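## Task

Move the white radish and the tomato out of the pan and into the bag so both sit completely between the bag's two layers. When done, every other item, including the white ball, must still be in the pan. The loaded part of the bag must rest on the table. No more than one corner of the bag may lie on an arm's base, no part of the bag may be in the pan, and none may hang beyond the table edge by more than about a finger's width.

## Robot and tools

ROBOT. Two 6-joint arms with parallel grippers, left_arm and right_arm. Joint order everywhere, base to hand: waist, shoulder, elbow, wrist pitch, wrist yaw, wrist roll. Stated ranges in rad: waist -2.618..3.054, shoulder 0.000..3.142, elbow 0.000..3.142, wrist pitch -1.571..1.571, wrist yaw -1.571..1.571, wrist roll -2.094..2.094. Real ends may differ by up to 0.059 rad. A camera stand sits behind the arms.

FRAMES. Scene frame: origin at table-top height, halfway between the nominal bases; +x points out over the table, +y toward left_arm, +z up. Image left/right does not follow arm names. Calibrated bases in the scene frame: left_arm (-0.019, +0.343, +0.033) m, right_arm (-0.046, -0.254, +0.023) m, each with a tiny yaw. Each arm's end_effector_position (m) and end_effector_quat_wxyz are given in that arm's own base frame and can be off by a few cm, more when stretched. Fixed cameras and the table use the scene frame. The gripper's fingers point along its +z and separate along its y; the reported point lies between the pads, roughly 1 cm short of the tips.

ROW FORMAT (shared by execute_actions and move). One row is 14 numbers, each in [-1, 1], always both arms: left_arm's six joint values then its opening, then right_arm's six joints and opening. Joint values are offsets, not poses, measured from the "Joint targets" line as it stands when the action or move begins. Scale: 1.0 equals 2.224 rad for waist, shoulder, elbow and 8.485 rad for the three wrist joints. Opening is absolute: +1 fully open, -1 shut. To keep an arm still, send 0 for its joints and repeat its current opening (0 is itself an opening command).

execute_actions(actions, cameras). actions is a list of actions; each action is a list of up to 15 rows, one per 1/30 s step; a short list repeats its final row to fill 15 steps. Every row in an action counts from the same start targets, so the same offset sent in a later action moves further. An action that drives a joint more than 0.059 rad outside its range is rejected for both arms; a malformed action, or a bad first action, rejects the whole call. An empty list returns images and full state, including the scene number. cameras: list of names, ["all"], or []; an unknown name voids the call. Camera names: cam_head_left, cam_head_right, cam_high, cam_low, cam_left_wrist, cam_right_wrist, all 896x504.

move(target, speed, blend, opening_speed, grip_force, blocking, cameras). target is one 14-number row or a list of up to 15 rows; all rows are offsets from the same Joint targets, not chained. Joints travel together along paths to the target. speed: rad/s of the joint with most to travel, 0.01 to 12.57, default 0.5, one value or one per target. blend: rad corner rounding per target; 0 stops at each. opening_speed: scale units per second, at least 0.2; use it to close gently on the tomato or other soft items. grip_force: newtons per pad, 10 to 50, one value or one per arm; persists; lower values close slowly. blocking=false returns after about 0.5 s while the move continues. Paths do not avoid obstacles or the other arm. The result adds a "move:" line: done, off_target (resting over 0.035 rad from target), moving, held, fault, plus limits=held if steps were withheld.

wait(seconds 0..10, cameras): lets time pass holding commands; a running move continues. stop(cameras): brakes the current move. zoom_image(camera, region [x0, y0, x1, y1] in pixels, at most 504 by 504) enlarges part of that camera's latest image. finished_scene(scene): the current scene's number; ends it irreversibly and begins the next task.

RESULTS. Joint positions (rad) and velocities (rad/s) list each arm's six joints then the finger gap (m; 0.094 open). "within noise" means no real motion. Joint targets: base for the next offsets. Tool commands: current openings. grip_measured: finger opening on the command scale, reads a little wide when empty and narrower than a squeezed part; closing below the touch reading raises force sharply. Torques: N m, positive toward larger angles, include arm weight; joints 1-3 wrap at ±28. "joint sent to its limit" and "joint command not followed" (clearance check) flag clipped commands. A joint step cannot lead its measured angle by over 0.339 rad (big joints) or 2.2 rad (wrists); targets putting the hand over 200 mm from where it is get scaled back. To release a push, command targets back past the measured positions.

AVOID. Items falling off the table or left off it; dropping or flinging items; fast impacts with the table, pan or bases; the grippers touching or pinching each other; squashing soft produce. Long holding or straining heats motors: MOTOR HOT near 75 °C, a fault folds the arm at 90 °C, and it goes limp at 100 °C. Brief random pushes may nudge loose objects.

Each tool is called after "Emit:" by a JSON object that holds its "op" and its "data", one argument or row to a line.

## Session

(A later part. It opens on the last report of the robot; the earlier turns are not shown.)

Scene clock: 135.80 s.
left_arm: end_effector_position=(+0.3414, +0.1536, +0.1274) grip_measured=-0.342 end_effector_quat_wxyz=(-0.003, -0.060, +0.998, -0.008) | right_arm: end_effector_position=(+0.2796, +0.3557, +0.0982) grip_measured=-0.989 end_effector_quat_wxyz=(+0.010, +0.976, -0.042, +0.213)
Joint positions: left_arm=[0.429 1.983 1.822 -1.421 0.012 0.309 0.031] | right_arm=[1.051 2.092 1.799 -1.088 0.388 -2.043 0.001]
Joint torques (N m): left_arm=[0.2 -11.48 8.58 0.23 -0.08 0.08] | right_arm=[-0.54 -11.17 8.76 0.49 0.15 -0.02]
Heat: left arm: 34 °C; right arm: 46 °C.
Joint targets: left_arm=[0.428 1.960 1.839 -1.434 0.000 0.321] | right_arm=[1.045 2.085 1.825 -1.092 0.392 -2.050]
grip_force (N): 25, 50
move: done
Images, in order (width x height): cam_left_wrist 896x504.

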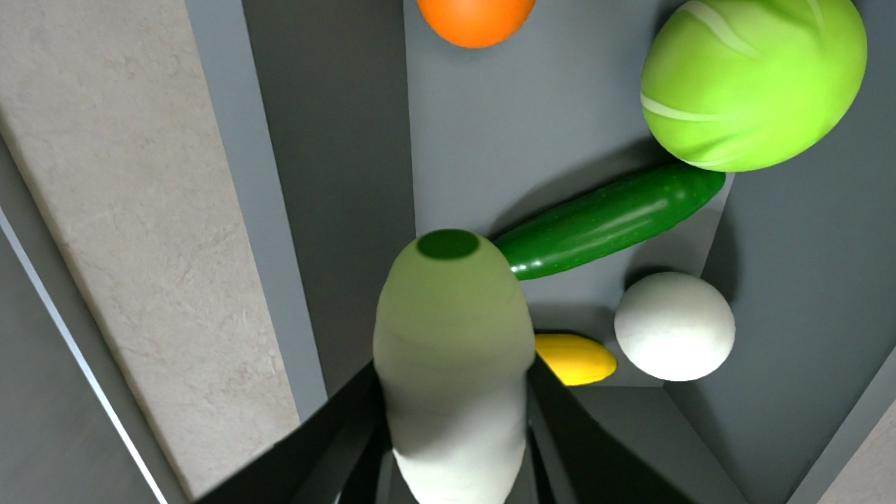

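Emit:
{"op": "move", "data": {
  "target": [-0.4029,0,0,0,0,-0.2806,-0.4,0,0,0,0,0,0,-1],
  "speed": 0.9,
  "cameras": ["cam_left_wrist", "cam_right_wrist", "cam_head_left", "cam_head_right", "cam_low"]
}}

Scene clock: 139.53 s.
left_arm: end_effector_position=(+0.3331, -0.1705, +0.1273) grip_measured=-0.342 end_effector_quat_wxyz=(+0.007, +0.710, -0.704, -0.004) | right_arm: end_effector_position=(+0.2796, +0.3557, +0.0982) grip_measured=-0.989 end_effector_quat_wxyz=(+0.010, +0.976, -0.042, +0.213)
Joint positions: left_arm=[-0.468 1.983 1.822 -1.422 0.01 -2.046 0.031] | right_arm=[1.051 2.092 1.799 -1.088 0.388 -2.043 0.001]
Joint torques (N m): left_arm=[0.27 -11.38 8.47 0.12 -0.16 -0.18] | right_arm=[-0.55 -11.18 8.75 0.48 0.15 -0.01]
Heat: left arm: 35 °C; right arm: 46 °C.
Joint targets: left_arm=[-0.468 1.960 1.839 -1.434 0.000 -2.059] | right_arm=[1.045 2.085 1.825 -1.092 0.392 -2.050]
grip_force (N): 25, 50
move: done
Images, in order (width x height): cam_head_left 896x504, cam_head_right 896x504, cam_low 896x504, cam_left_wrist 896x504, cam_right_wrist 896x504.

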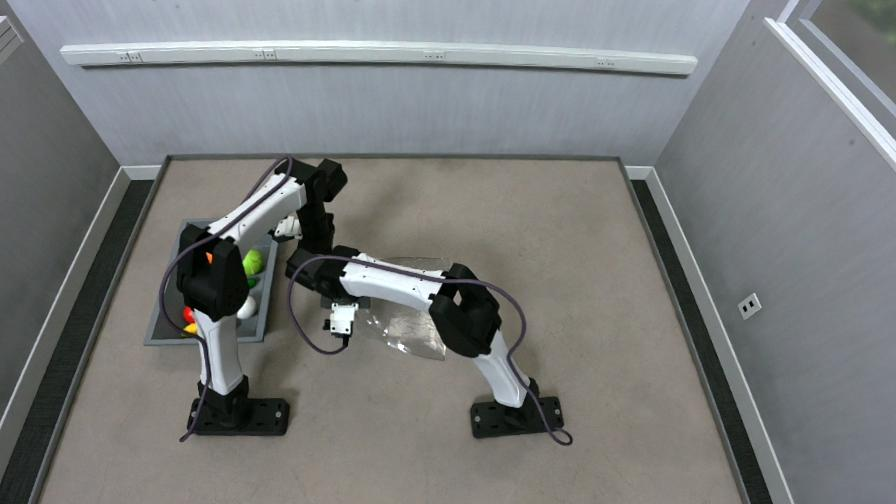

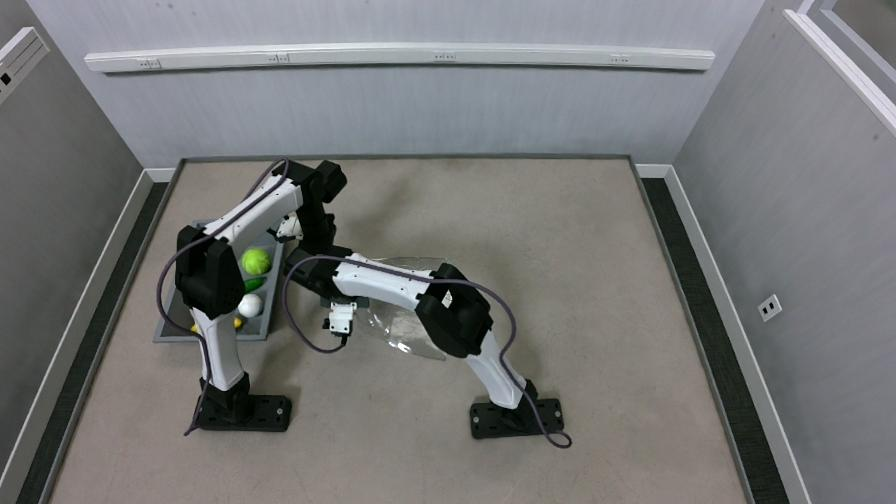

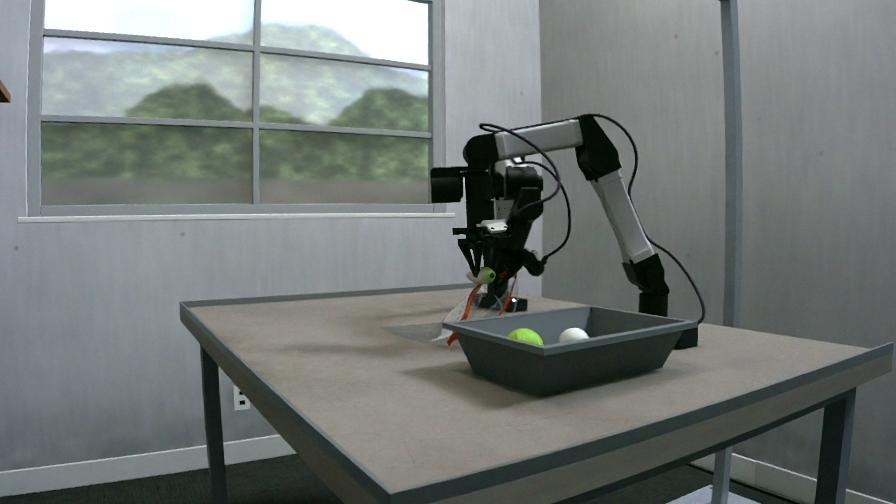

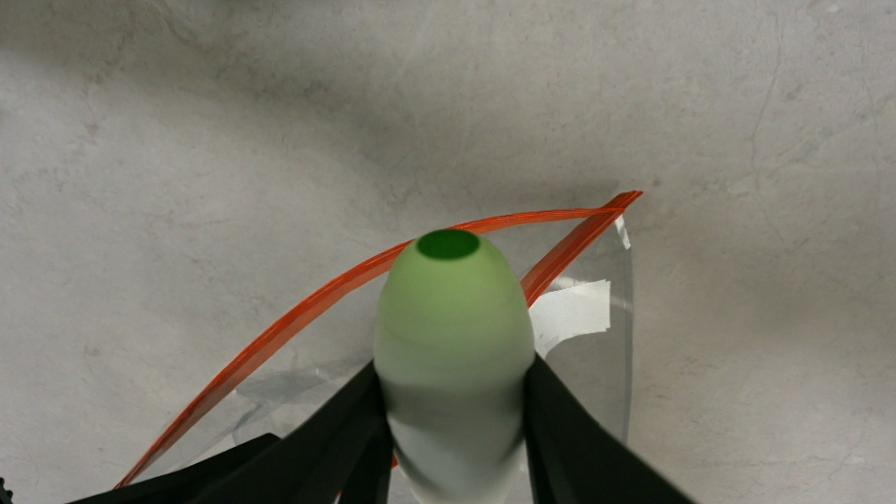

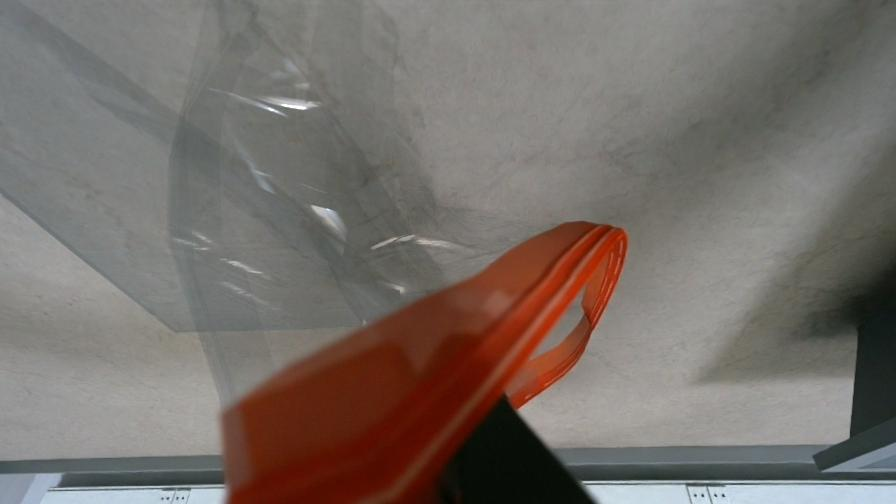

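Emit:
{"op": "zoom_image", "data": {
  "camera": "cam_low",
  "region": [380, 200, 580, 360]
}}

Emit:
{"op": "zoom_image", "data": {
  "camera": "cam_left_wrist",
  "region": [100, 150, 700, 504]
}}

Scaled by 2.520 from the camera's 896x504 image, which has a finer 1280x720 frame.

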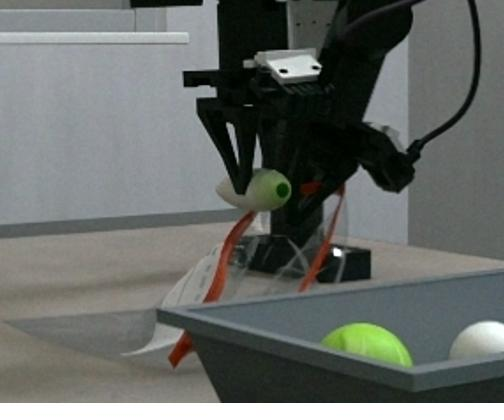

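Region (100, 150, 700, 504) is 600x354 pixels. A region can be at most 504 by 504 pixels.

Emit:
{"op": "move", "data": {
  "target": [0,0.0486,-0.2023,0.0622,0,0,-0.4,0,0,0,0,0,0,-1],
  "speed": 0.35,
  "cameras": ["cam_left_wrist", "cam_right_wrist", "cam_low"]
}}

Emit:
{"op": "zoom_image", "data": {
  "camera": "cam_low",
  "region": [380, 200, 580, 360]
}}

Scene clock: 143.40 s.
left_arm: end_effector_position=(+0.3326, -0.1702, -0.0011) grip_measured=-0.342 end_effector_quat_wxyz=(+0.004, +0.710, -0.704, +0.003) | right_arm: end_effector_position=(+0.2796, +0.3556, +0.0982) grip_measured=-0.989 end_effector_quat_wxyz=(+0.010, +0.976, -0.042, +0.213)
Joint positions: left_arm=[-0.468 2.05 1.399 -0.917 0.01 -2.047 0.031] | right_arm=[1.051 2.092 1.799 -1.088 0.388 -2.043 0.001]
Joint torques (N m): left_arm=[0.29 -8.36 5.41 0.42 -0.16 -0.15] | right_arm=[-0.54 -11.17 8.75 0.49 0.16 -0.02]
Heat: left arm: 36 °C; right arm: 47 °C.
Joint targets: left_arm=[-0.468 2.068 1.389 -0.906 0.000 -2.059] | right_arm=[1.045 2.085 1.825 -1.093 0.392 -2.050]
grip_force (N): 25, 50
move: done
Images, in order (width x height): cam_low 896x504, cam_left_wrist 896x504, cam_right_wrist 896x504.

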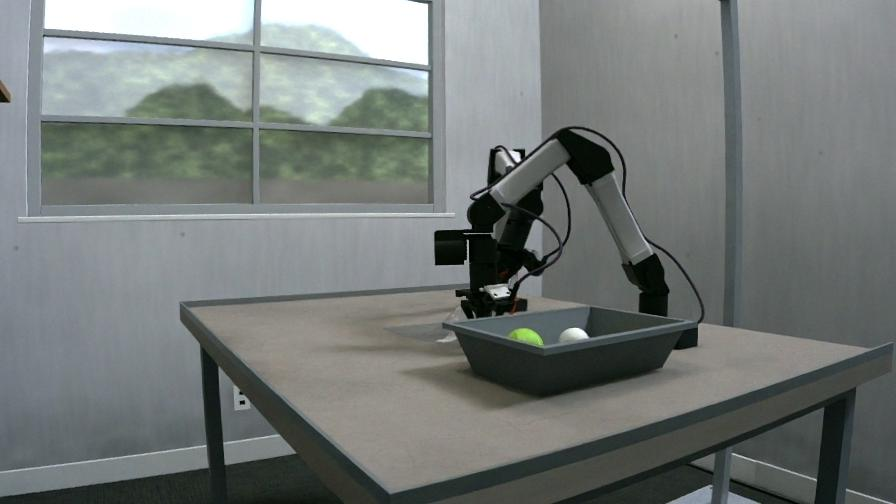

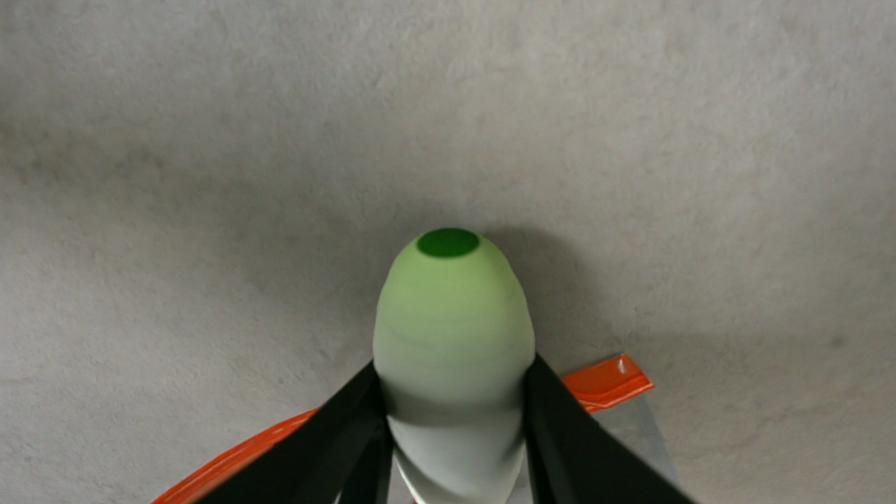

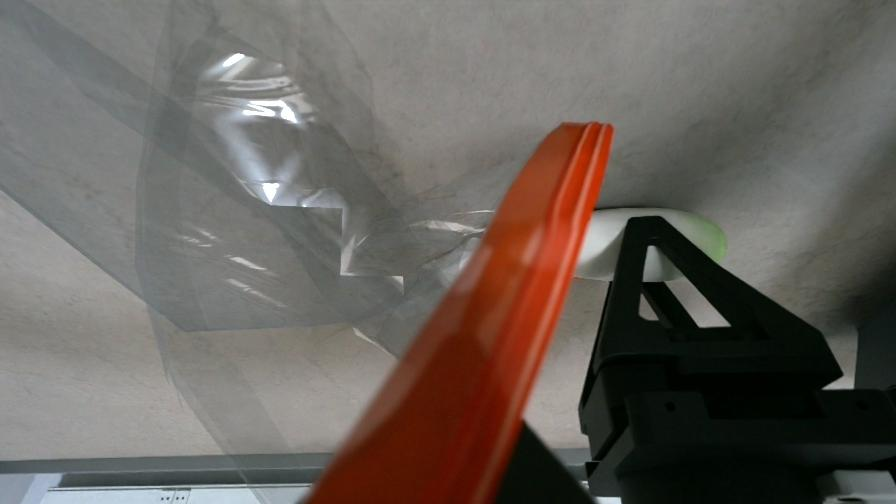

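Scaled by 2.520 from the camera's 896x504 image, which has a finer 1280x720 frame.

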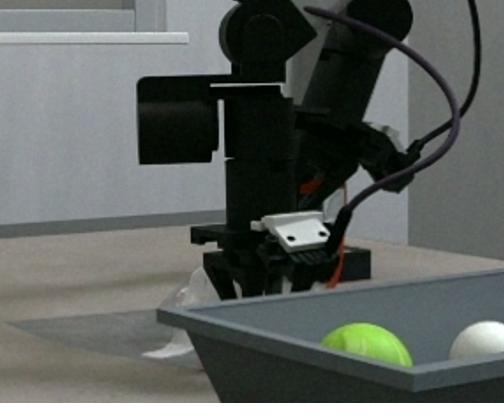

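Emit:
{"op": "zoom_image", "data": {
  "camera": "cam_left_wrist",
  "region": [200, 300, 704, 504]
}}

Emit:
{"op": "zoom_image", "data": {
  "camera": "cam_right_wrist",
  "region": [300, 80, 800, 460]
}}

Scaled by 1.000.

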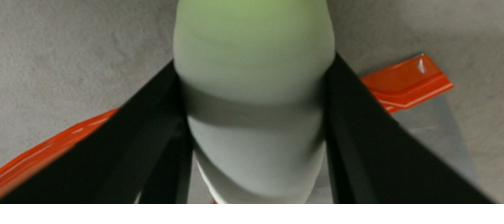

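Scaled by 1.008 from the camera's 896x504 image, which has a finer 1280x720 frame.

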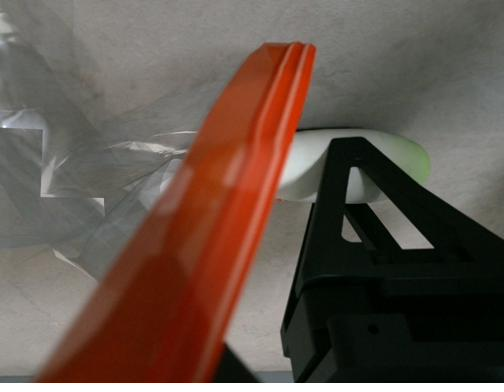

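Emit:
{"op": "move", "data": {
  "target": [
    [0,0,0,0,0,0,0.1,0,0,0,0,0,0,-1],
    [0,-0.0531,0.1196,-0.0405,0,0,0.1,0,0,0,0,0,0,-1]
  ],
  "speed": 0.35,
  "opening_speed": 0.5,
  "cameras": ["cam_left_wrist", "cam_right_wrist"]
}}

Scene clock: 147.37 s.
left_arm: end_effector_position=(+0.3331, -0.1705, +0.0844) grip_measured=+0.098 end_effector_quat_wxyz=(+0.005, +0.710, -0.704, +0.001) | right_arm: end_effector_position=(+0.2795, +0.3556, +0.0982) grip_measured=-0.989 end_effector_quat_wxyz=(+0.010, +0.976, -0.042, +0.213)
Joint positions: left_arm=[-0.468 1.973 1.638 -1.237 0.01 -2.047 0.052] | right_arm=[1.051 2.092 1.799 -1.088 0.388 -2.043 0.001]
Joint torques (N m): left_arm=[0.28 -11.36 8.44 0.15 -0.15 -0.15] | right_arm=[-0.55 -11.17 8.76 0.49 0.16 -0.02]
Heat: left arm: 36 °C; right arm: 47 °C.
Joint targets: left_arm=[-0.468 1.950 1.655 -1.250 0.000 -2.059] | right_arm=[1.045 2.085 1.825 -1.093 0.392 -2.050]
grip_force (N): 25, 50
move: done
Images, in order (width x height): cam_left_wrist 896x504, cam_right_wrist 896x504.

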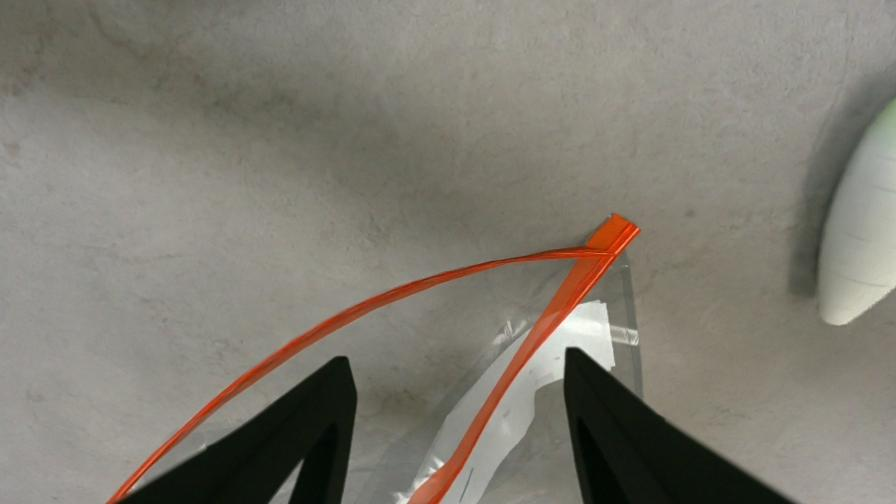

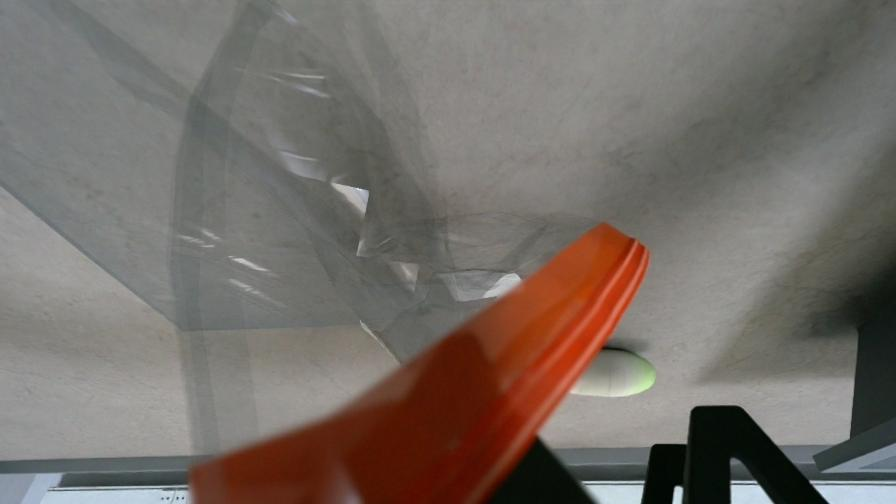

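Emit:
{"op": "wait", "data": {
  "seconds": 0.1,
  "cameras": ["cam_left_wrist", "cam_head_left", "cam_low", "cam_high"]
}}

Scene clock: 147.70 s.
left_arm: end_effector_position=(+0.3330, -0.1704, +0.0844) grip_measured=+0.098 end_effector_quat_wxyz=(+0.005, +0.710, -0.704, +0.001) | right_arm: end_effector_position=(+0.2795, +0.3556, +0.0982) grip_measured=-0.989 end_effector_quat_wxyz=(+0.010, +0.976, -0.042, +0.213)
Joint positions: left_arm=[-0.468 1.973 1.638 -1.237 0.01 -2.047 0.052] | right_arm=[1.051 2.092 1.799 -1.088 0.388 -2.043 0.001]
Joint torques (N m): left_arm=[0.23 -11.38 8.49 0.13 -0.16 -0.14] | right_arm=[-0.54 -11.19 8.77 0.49 0.16 -0.02]
Heat: left arm: 36 °C; right arm: 47 °C.
Joint targets: left_arm=[-0.468 1.950 1.655 -1.250 0.000 -2.059] | right_arm=[1.045 2.085 1.825 -1.093 0.392 -2.050]
Tool commands: left_gripper/opening=+0.1 right_gripper/opening=-1.0
grip_force (N): 25, 50
wait: 0.10 s; at rest from the start
Images, in order (width x height): cam_head_left 896x504, cam_high 896x504, cam_low 896x504, cam_left_wrist 896x504.

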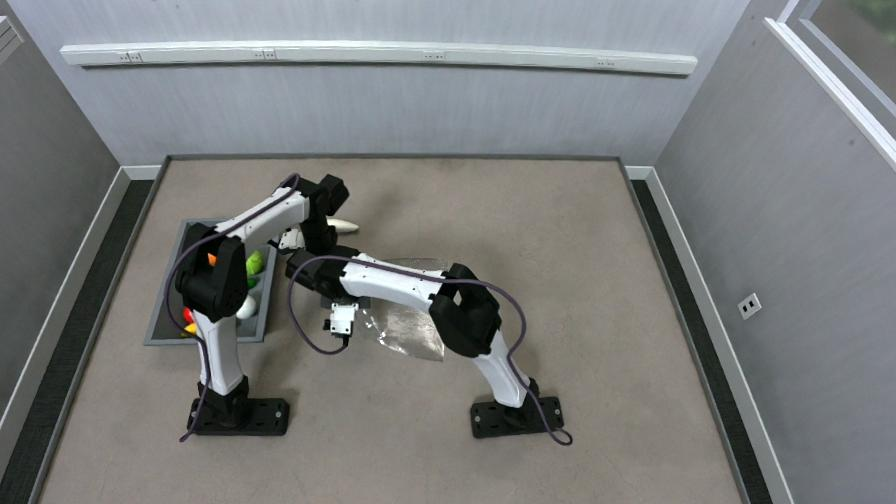

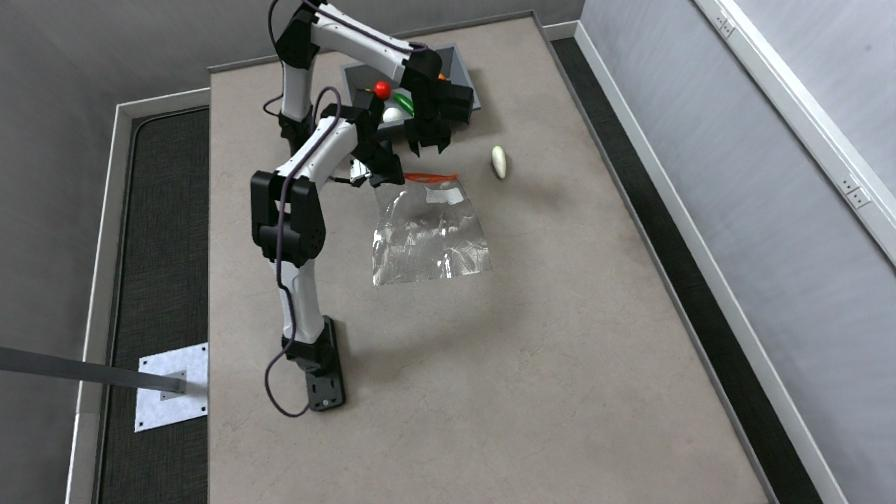

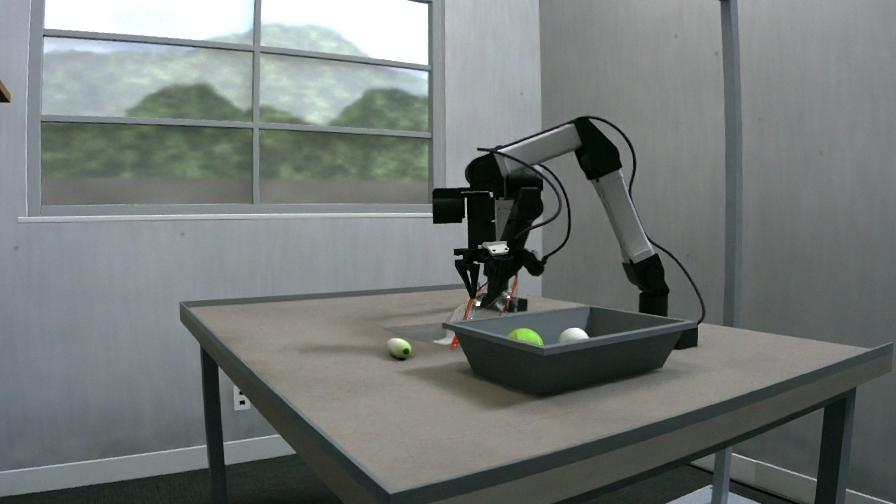

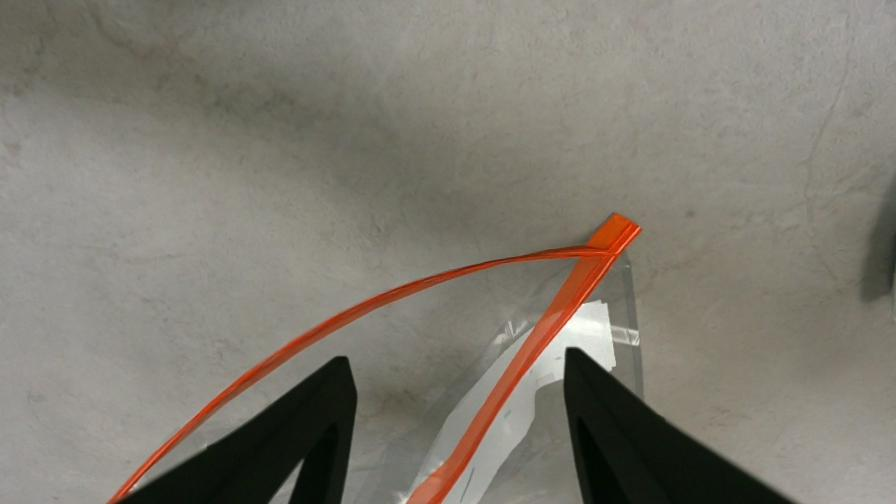

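Emit:
{"op": "wait", "data": {
  "seconds": 0.3,
  "cameras": ["cam_high"]
}}

Scene clock: 148.17 s.
left_arm: end_effector_position=(+0.3330, -0.1704, +0.0844) grip_measured=+0.098 end_effector_quat_wxyz=(+0.005, +0.710, -0.704, +0.001) | right_arm: end_effector_position=(+0.2795, +0.3556, +0.0982) grip_measured=-0.989 end_effector_quat_wxyz=(+0.010, +0.976, -0.042, +0.213)
Joint positions: left_arm=[-0.468 1.973 1.638 -1.237 0.01 -2.047 0.052] | right_arm=[1.051 2.092 1.799 -1.088 0.388 -2.043 0.001]
Joint torques (N m): left_arm=[0.28 -11.34 8.47 0.14 -0.15 -0.15] | right_arm=[-0.55 -11.17 8.76 0.49 0.15 -0.01]
Heat: left arm: 36 °C; right arm: 47 °C.
Joint targets: left_arm=[-0.468 1.950 1.655 -1.250 0.000 -2.059] | right_arm=[1.045 2.085 1.825 -1.093 0.392 -2.050]
Tool commands: left_gripper/opening=+0.1 right_gripper/opening=-1.0
grip_force (N): 25, 50
wait: 0.30 s; at rest from the start
Images, in order (width x height): cam_high 896x504.

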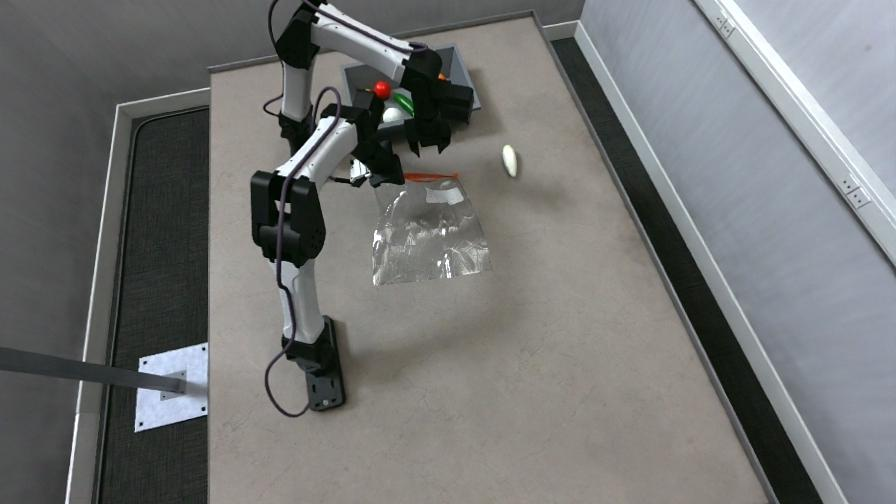

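Emit:
{"op": "wait", "data": {
  "seconds": 0.5,
  "cameras": ["cam_high"]
}}

Scene clock: 148.83 s.
left_arm: end_effector_position=(+0.3330, -0.1704, +0.0844) grip_measured=+0.098 end_effector_quat_wxyz=(+0.005, +0.710, -0.704, +0.001) | right_arm: end_effector_position=(+0.2795, +0.3556, +0.0982) grip_measured=-0.989 end_effector_quat_wxyz=(+0.010, +0.976, -0.042, +0.213)
Joint positions: left_arm=[-0.468 1.973 1.638 -1.237 0.01 -2.047 0.052] | right_arm=[1.051 2.092 1.799 -1.088 0.388 -2.043 0.001]
Joint torques (N m): left_arm=[0.25 -11.38 8.5 0.15 -0.14 -0.15] | right_arm=[-0.55 -11.17 8.72 0.49 0.15 -0.02]
Heat: left arm: 36 °C; right arm: 47 °C.
Joint targets: left_arm=[-0.468 1.950 1.655 -1.250 0.000 -2.059] | right_arm=[1.045 2.085 1.825 -1.093 0.392 -2.050]
Tool commands: left_gripper/opening=+0.1 right_gripper/opening=-1.0
grip_force (N): 25, 50
wait: 0.50 s; at rest from the start
Images, in order (width x height): cam_high 896x504.

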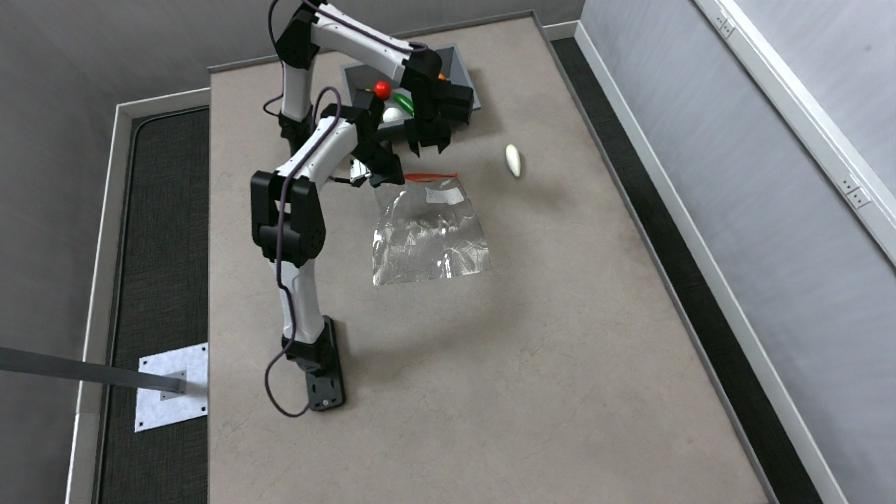

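Emit:
{"op": "move", "data": {
  "target": [0.2639,0.1987,0.1947,0.0297,0.0878,0.3853,0.3,0,0,0,0,0,0,-1],
  "speed": 1.2,
  "cameras": ["cam_left_wrist", "cam_high"]
}}

Scene clock: 154.03 s.
left_arm: end_effector_position=(+0.5238, -0.0538, +0.0861) grip_measured=+0.298 end_effector_quat_wxyz=(+0.314, +0.515, +0.771, -0.205) | right_arm: end_effector_position=(+0.2795, +0.3556, +0.0982) grip_measured=-0.989 end_effector_quat_wxyz=(+0.010, +0.976, -0.042, +0.213)
Joint positions: left_arm=[0.12 2.368 2.066 -1.006 0.731 1.196 0.061] | right_arm=[1.051 2.092 1.799 -1.088 0.388 -2.043 0.001]
Joint torques (N m): left_arm=[0.17 -11.02 9.54 0.96 0.57 0.07] | right_arm=[-0.57 -11.15 8.76 0.49 0.15 -0.02]
Heat: left arm: 36 °C; right arm: 48 °C.
Joint targets: left_arm=[0.119 2.392 2.088 -0.997 0.745 1.210] | right_arm=[1.045 2.085 1.825 -1.093 0.392 -2.050]
grip_force (N): 25, 50
move: done
Images, in order (width x height): cam_high 896x504, cam_left_wrist 896x504.

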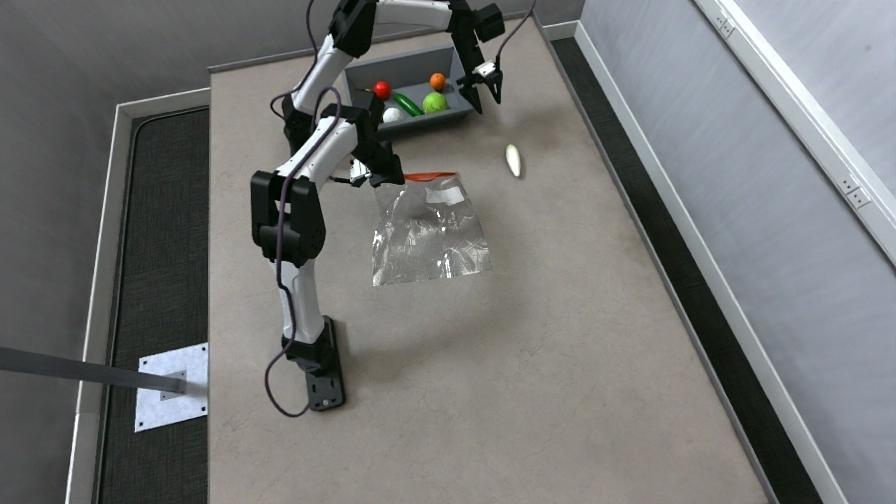

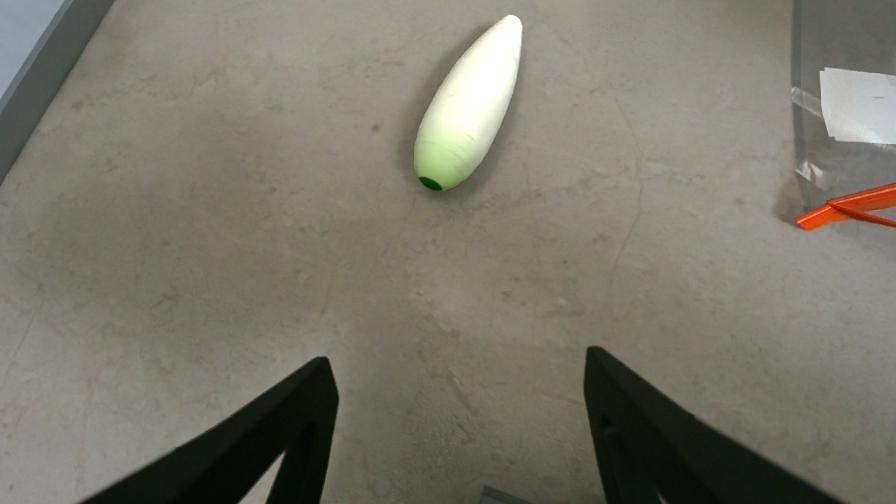

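Emit:
{"op": "move", "data": {
  "target": [-0.0495,0.1187,0.1412,-0.0094,0.0009,0.0025,0.3,0,0,0,0,0,0,-1],
  "speed": 0.5,
  "cameras": ["cam_left_wrist"]
}}

Scene clock: 156.77 s.
left_arm: end_effector_position=(+0.5548, -0.1133, +0.0428) grip_measured=+0.298 end_effector_quat_wxyz=(+0.303, +0.564, +0.734, -0.225) | right_arm: end_effector_position=(+0.2795, +0.3556, +0.0982) grip_measured=-0.989 end_effector_quat_wxyz=(+0.010, +0.976, -0.042, +0.213)
Joint positions: left_arm=[0.007 2.633 2.38 -1.063 0.739 1.218 0.061] | right_arm=[1.051 2.092 1.799 -1.088 0.388 -2.043 0.001]
Joint torques (N m): left_arm=[0.34 -12.67 9.47 0.7 0.58 0.07] | right_arm=[-0.55 -11.17 8.76 0.49 0.15 -0.01]
Heat: left arm: 37 °C; right arm: 48 °C.
Joint targets: left_arm=[0.009 2.656 2.402 -1.077 0.753 1.231] | right_arm=[1.045 2.085 1.825 -1.093 0.392 -2.050]
grip_force (N): 25, 50
move: done
Images, in order (width x height): cam_left_wrist 896x504.

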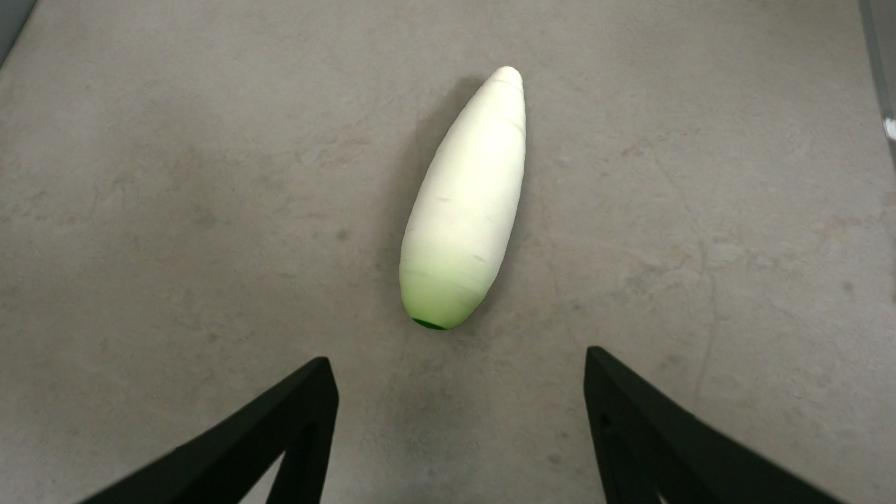

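Emit:
{"op": "move", "data": {
  "target": [-0.0391,0.0486,0.0031,0.0223,-0.0062,-0.0163,0.3,0,0,0,0,0,0,-1],
  "speed": 0.25,
  "cameras": ["cam_left_wrist"]
}}

Scene clock: 159.00 s.
left_arm: end_effector_position=(+0.5673, -0.1585, -0.0069) grip_measured=+0.298 end_effector_quat_wxyz=(+0.300, +0.561, +0.736, -0.229) | right_arm: end_effector_position=(+0.2795, +0.3556, +0.0982) grip_measured=-0.989 end_effector_quat_wxyz=(+0.010, +0.976, -0.042, +0.213)
Joint positions: left_arm=[-0.077 2.74 2.385 -0.897 0.718 1.105 0.061] | right_arm=[1.051 2.092 1.799 -1.088 0.388 -2.043 0.001]
Joint torques (N m): left_arm=[0.17 -12.98 9.85 1.1 0.25 -0.13] | right_arm=[-0.55 -11.19 8.76 0.49 0.15 -0.02]
Heat: left arm: 38 °C; right arm: 48 °C.
Joint targets: left_arm=[-0.078 2.764 2.409 -0.888 0.700 1.093] | right_arm=[1.045 2.085 1.825 -1.093 0.392 -2.050]
grip_force (N): 25, 50
move: done
Images, in order (width x height): cam_left_wrist 896x504.

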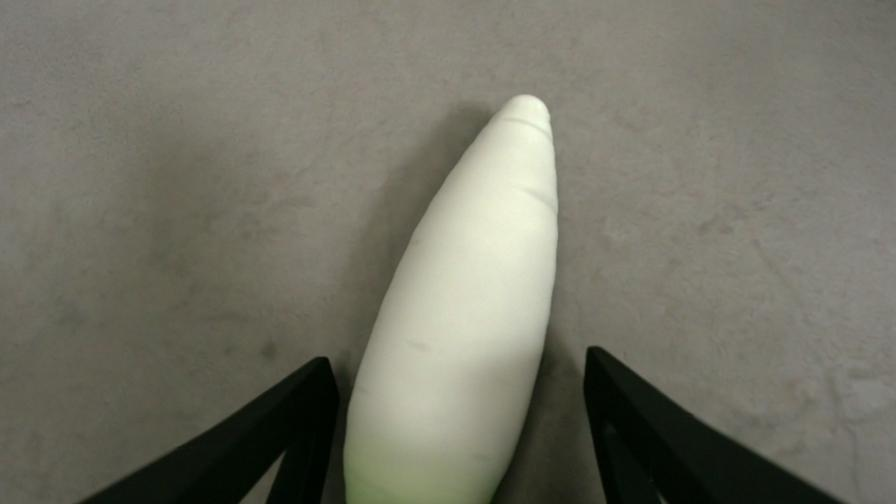

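Emit:
{"op": "move", "data": {
  "target": [0,0,0,0,0,0,-0.45,0,0,0,0,0,0,-1],
  "opening_speed": 0.4,
  "grip_force": [40, 50],
  "cameras": ["cam_left_wrist"]
}}

Scene clock: 161.30 s.
left_arm: end_effector_position=(+0.5677, -0.1585, -0.0069) grip_measured=-0.327 end_effector_quat_wxyz=(+0.300, +0.561, +0.736, -0.228) | right_arm: end_effector_position=(+0.2795, +0.3556, +0.0982) grip_measured=-0.989 end_effector_quat_wxyz=(+0.010, +0.976, -0.042, +0.213)
Joint positions: left_arm=[-0.077 2.74 2.385 -0.895 0.717 1.105 0.032] | right_arm=[1.051 2.092 1.799 -1.088 0.388 -2.043 0.001]
Joint torques (N m): left_arm=[0.12 -12.98 9.83 1.08 0.27 -0.16] | right_arm=[-0.55 -11.18 8.77 0.49 0.15 -0.01]
Heat: left arm: 39 °C; right arm: 48 °C.
Joint targets: left_arm=[-0.078 2.764 2.409 -0.888 0.700 1.093] | right_arm=[1.045 2.085 1.825 -1.093 0.392 -2.050]
grip_force (N): 40, 50
move: done
Images, in order (width x height): cam_left_wrist 896x504.

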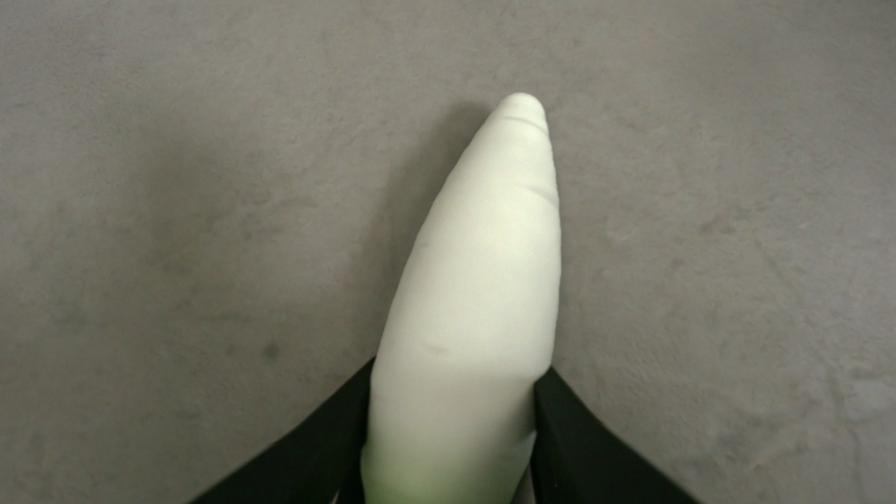

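Emit:
{"op": "move", "data": {
  "target": [
    [0.0427,-0.0611,0,-0.0223,0.0062,0.0163,-0.45,0,0,0,0,0,0,-1],
    [0.0553,-0.2886,-0.408,-0.0304,0.0076,0.0909,-0.45,0,0,0,0,0,0,-1]
  ],
  "blend": 0.05,
  "speed": 0.5,
  "cameras": ["cam_left_wrist", "cam_right_wrist", "cam_low"]
}}

Emit:
{"op": "zoom_image", "data": {
  "camera": "cam_low",
  "region": [380, 200, 580, 360]
}}

Scene clock: 166.43 s.
left_arm: end_effector_position=(+0.3596, -0.1067, +0.0398) grip_measured=-0.330 end_effector_quat_wxyz=(+0.240, +0.703, +0.601, -0.296) | right_arm: end_effector_position=(+0.2795, +0.3556, +0.0982) grip_measured=-0.989 end_effector_quat_wxyz=(+0.010, +0.976, -0.042, +0.213)
Joint positions: left_arm=[0.036 2.153 1.513 -1.142 0.758 1.848 0.031] | right_arm=[1.051 2.092 1.799 -1.088 0.388 -2.043 0.001]
Joint torques (N m): left_arm=[0.92 -12.66 4.85 -0.21 0.52 0.11] | right_arm=[-0.57 -11.18 8.77 0.49 0.15 -0.01]
Heat: left arm: 42 °C; right arm: 49 °C.
Joint targets: left_arm=[0.045 2.122 1.501 -1.146 0.764 1.864] | right_arm=[1.045 2.085 1.825 -1.093 0.392 -2.050]
grip_force (N): 40, 50
move: done
Images, in order (width x height): cam_low 896x504, cam_left_wrist 896x504, cam_right_wrist 896x504.

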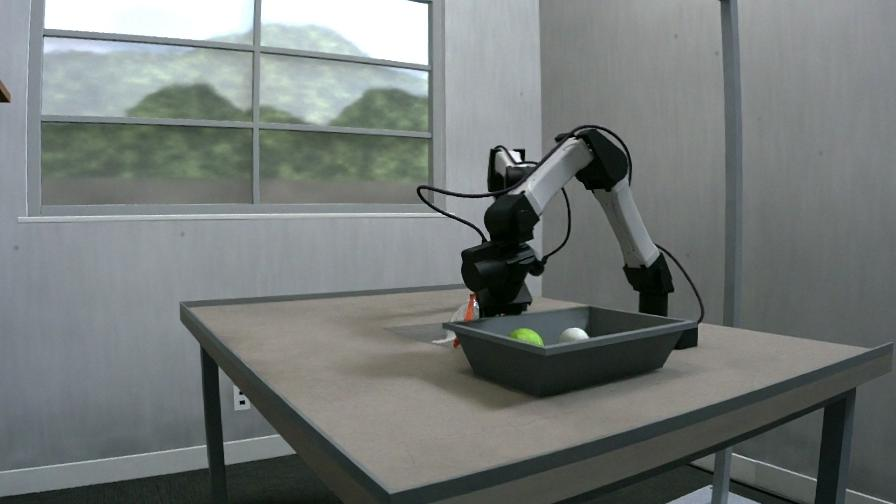

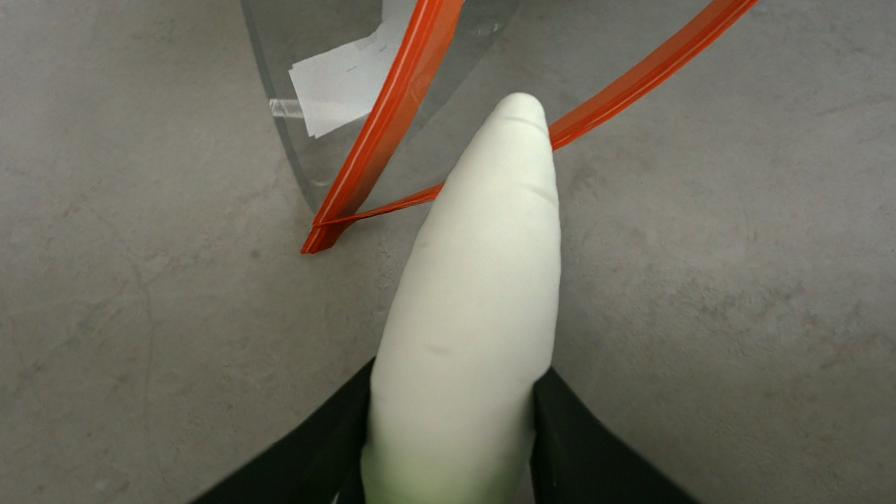

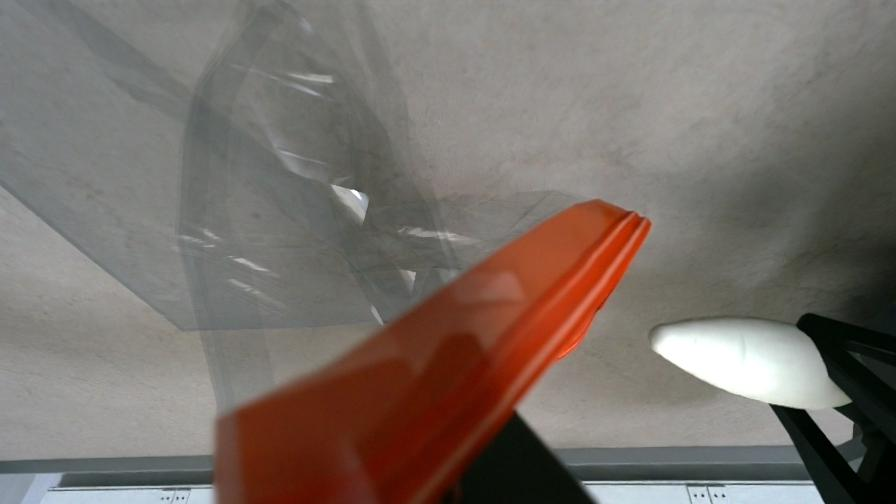

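Scaled by 2.520 from the camera's 896x504 image, which has a finer 1280x720 frame.

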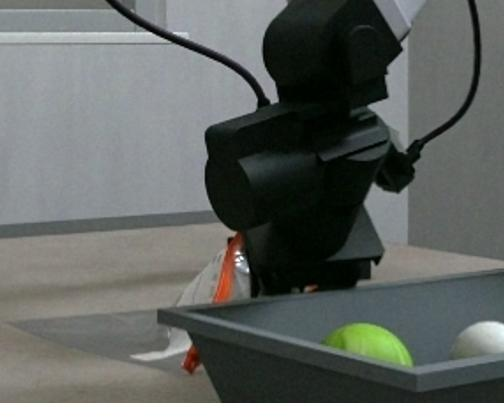

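Emit:
{"op": "move", "data": {
  "target": [
    [-0.0157,0.0018,-0.036,0.0159,0.0001,-0.007,-0.45,0,0,0,0,0,0,-1],
    [-0.1187,-0.013,-0.0679,0.0458,0.0023,-0.0444,-0.45,0,0,0,0,0,0,-1]
  ],
  "blend": 0.02,
  "speed": 0.3,
  "cameras": ["cam_left_wrist", "cam_right_wrist", "cam_low"]
}}

Emit:
{"op": "zoom_image", "data": {
  "camera": "cam_low",
  "region": [380, 200, 580, 360]
}}

Scene clock: 170.20 s.
left_arm: end_effector_position=(+0.3495, -0.2021, +0.0129) grip_measured=-0.330 end_effector_quat_wxyz=(+0.240, +0.705, +0.599, -0.293) | right_arm: end_effector_position=(+0.2795, +0.3556, +0.0982) grip_measured=-0.989 end_effector_quat_wxyz=(+0.010, +0.976, -0.042, +0.213)
Joint positions: left_arm=[-0.218 2.128 1.361 -0.768 0.776 1.5 0.031] | right_arm=[1.051 2.092 1.799 -1.088 0.388 -2.043 0.001]
Joint torques (N m): left_arm=[0.12 -12.83 5 0.47 0.54 -0.15] | right_arm=[-0.57 -11.15 8.77 0.49 0.15 -0.01]
Heat: left arm: 42 °C; right arm: 49 °C.
Joint targets: left_arm=[-0.219 2.093 1.350 -0.757 0.784 1.487] | right_arm=[1.045 2.085 1.825 -1.093 0.392 -2.050]
grip_force (N): 40, 50
move: done
Images, in order (width x height): cam_low 896x504, cam_left_wrist 896x504, cam_right_wrist 896x504.

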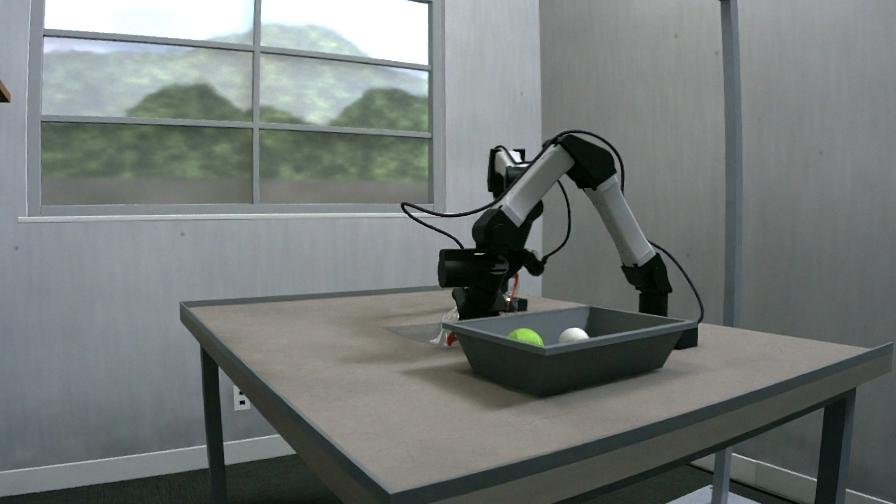

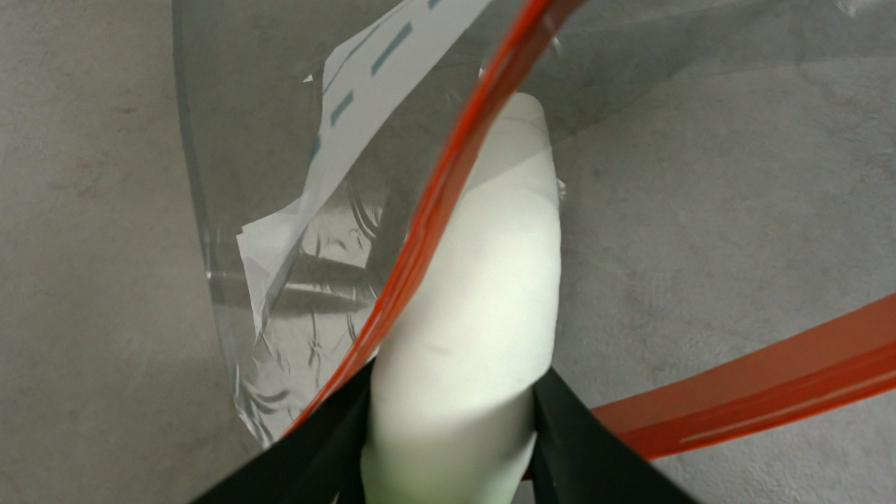

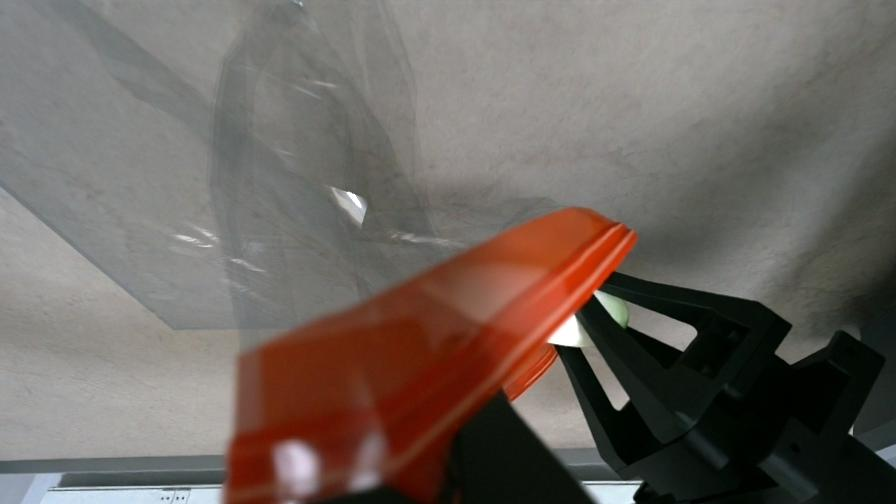

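Scaled by 2.520 from the camera's 896x504 image, which has a finer 1280x720 frame.

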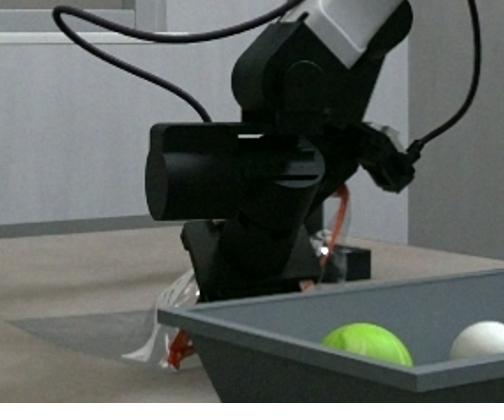

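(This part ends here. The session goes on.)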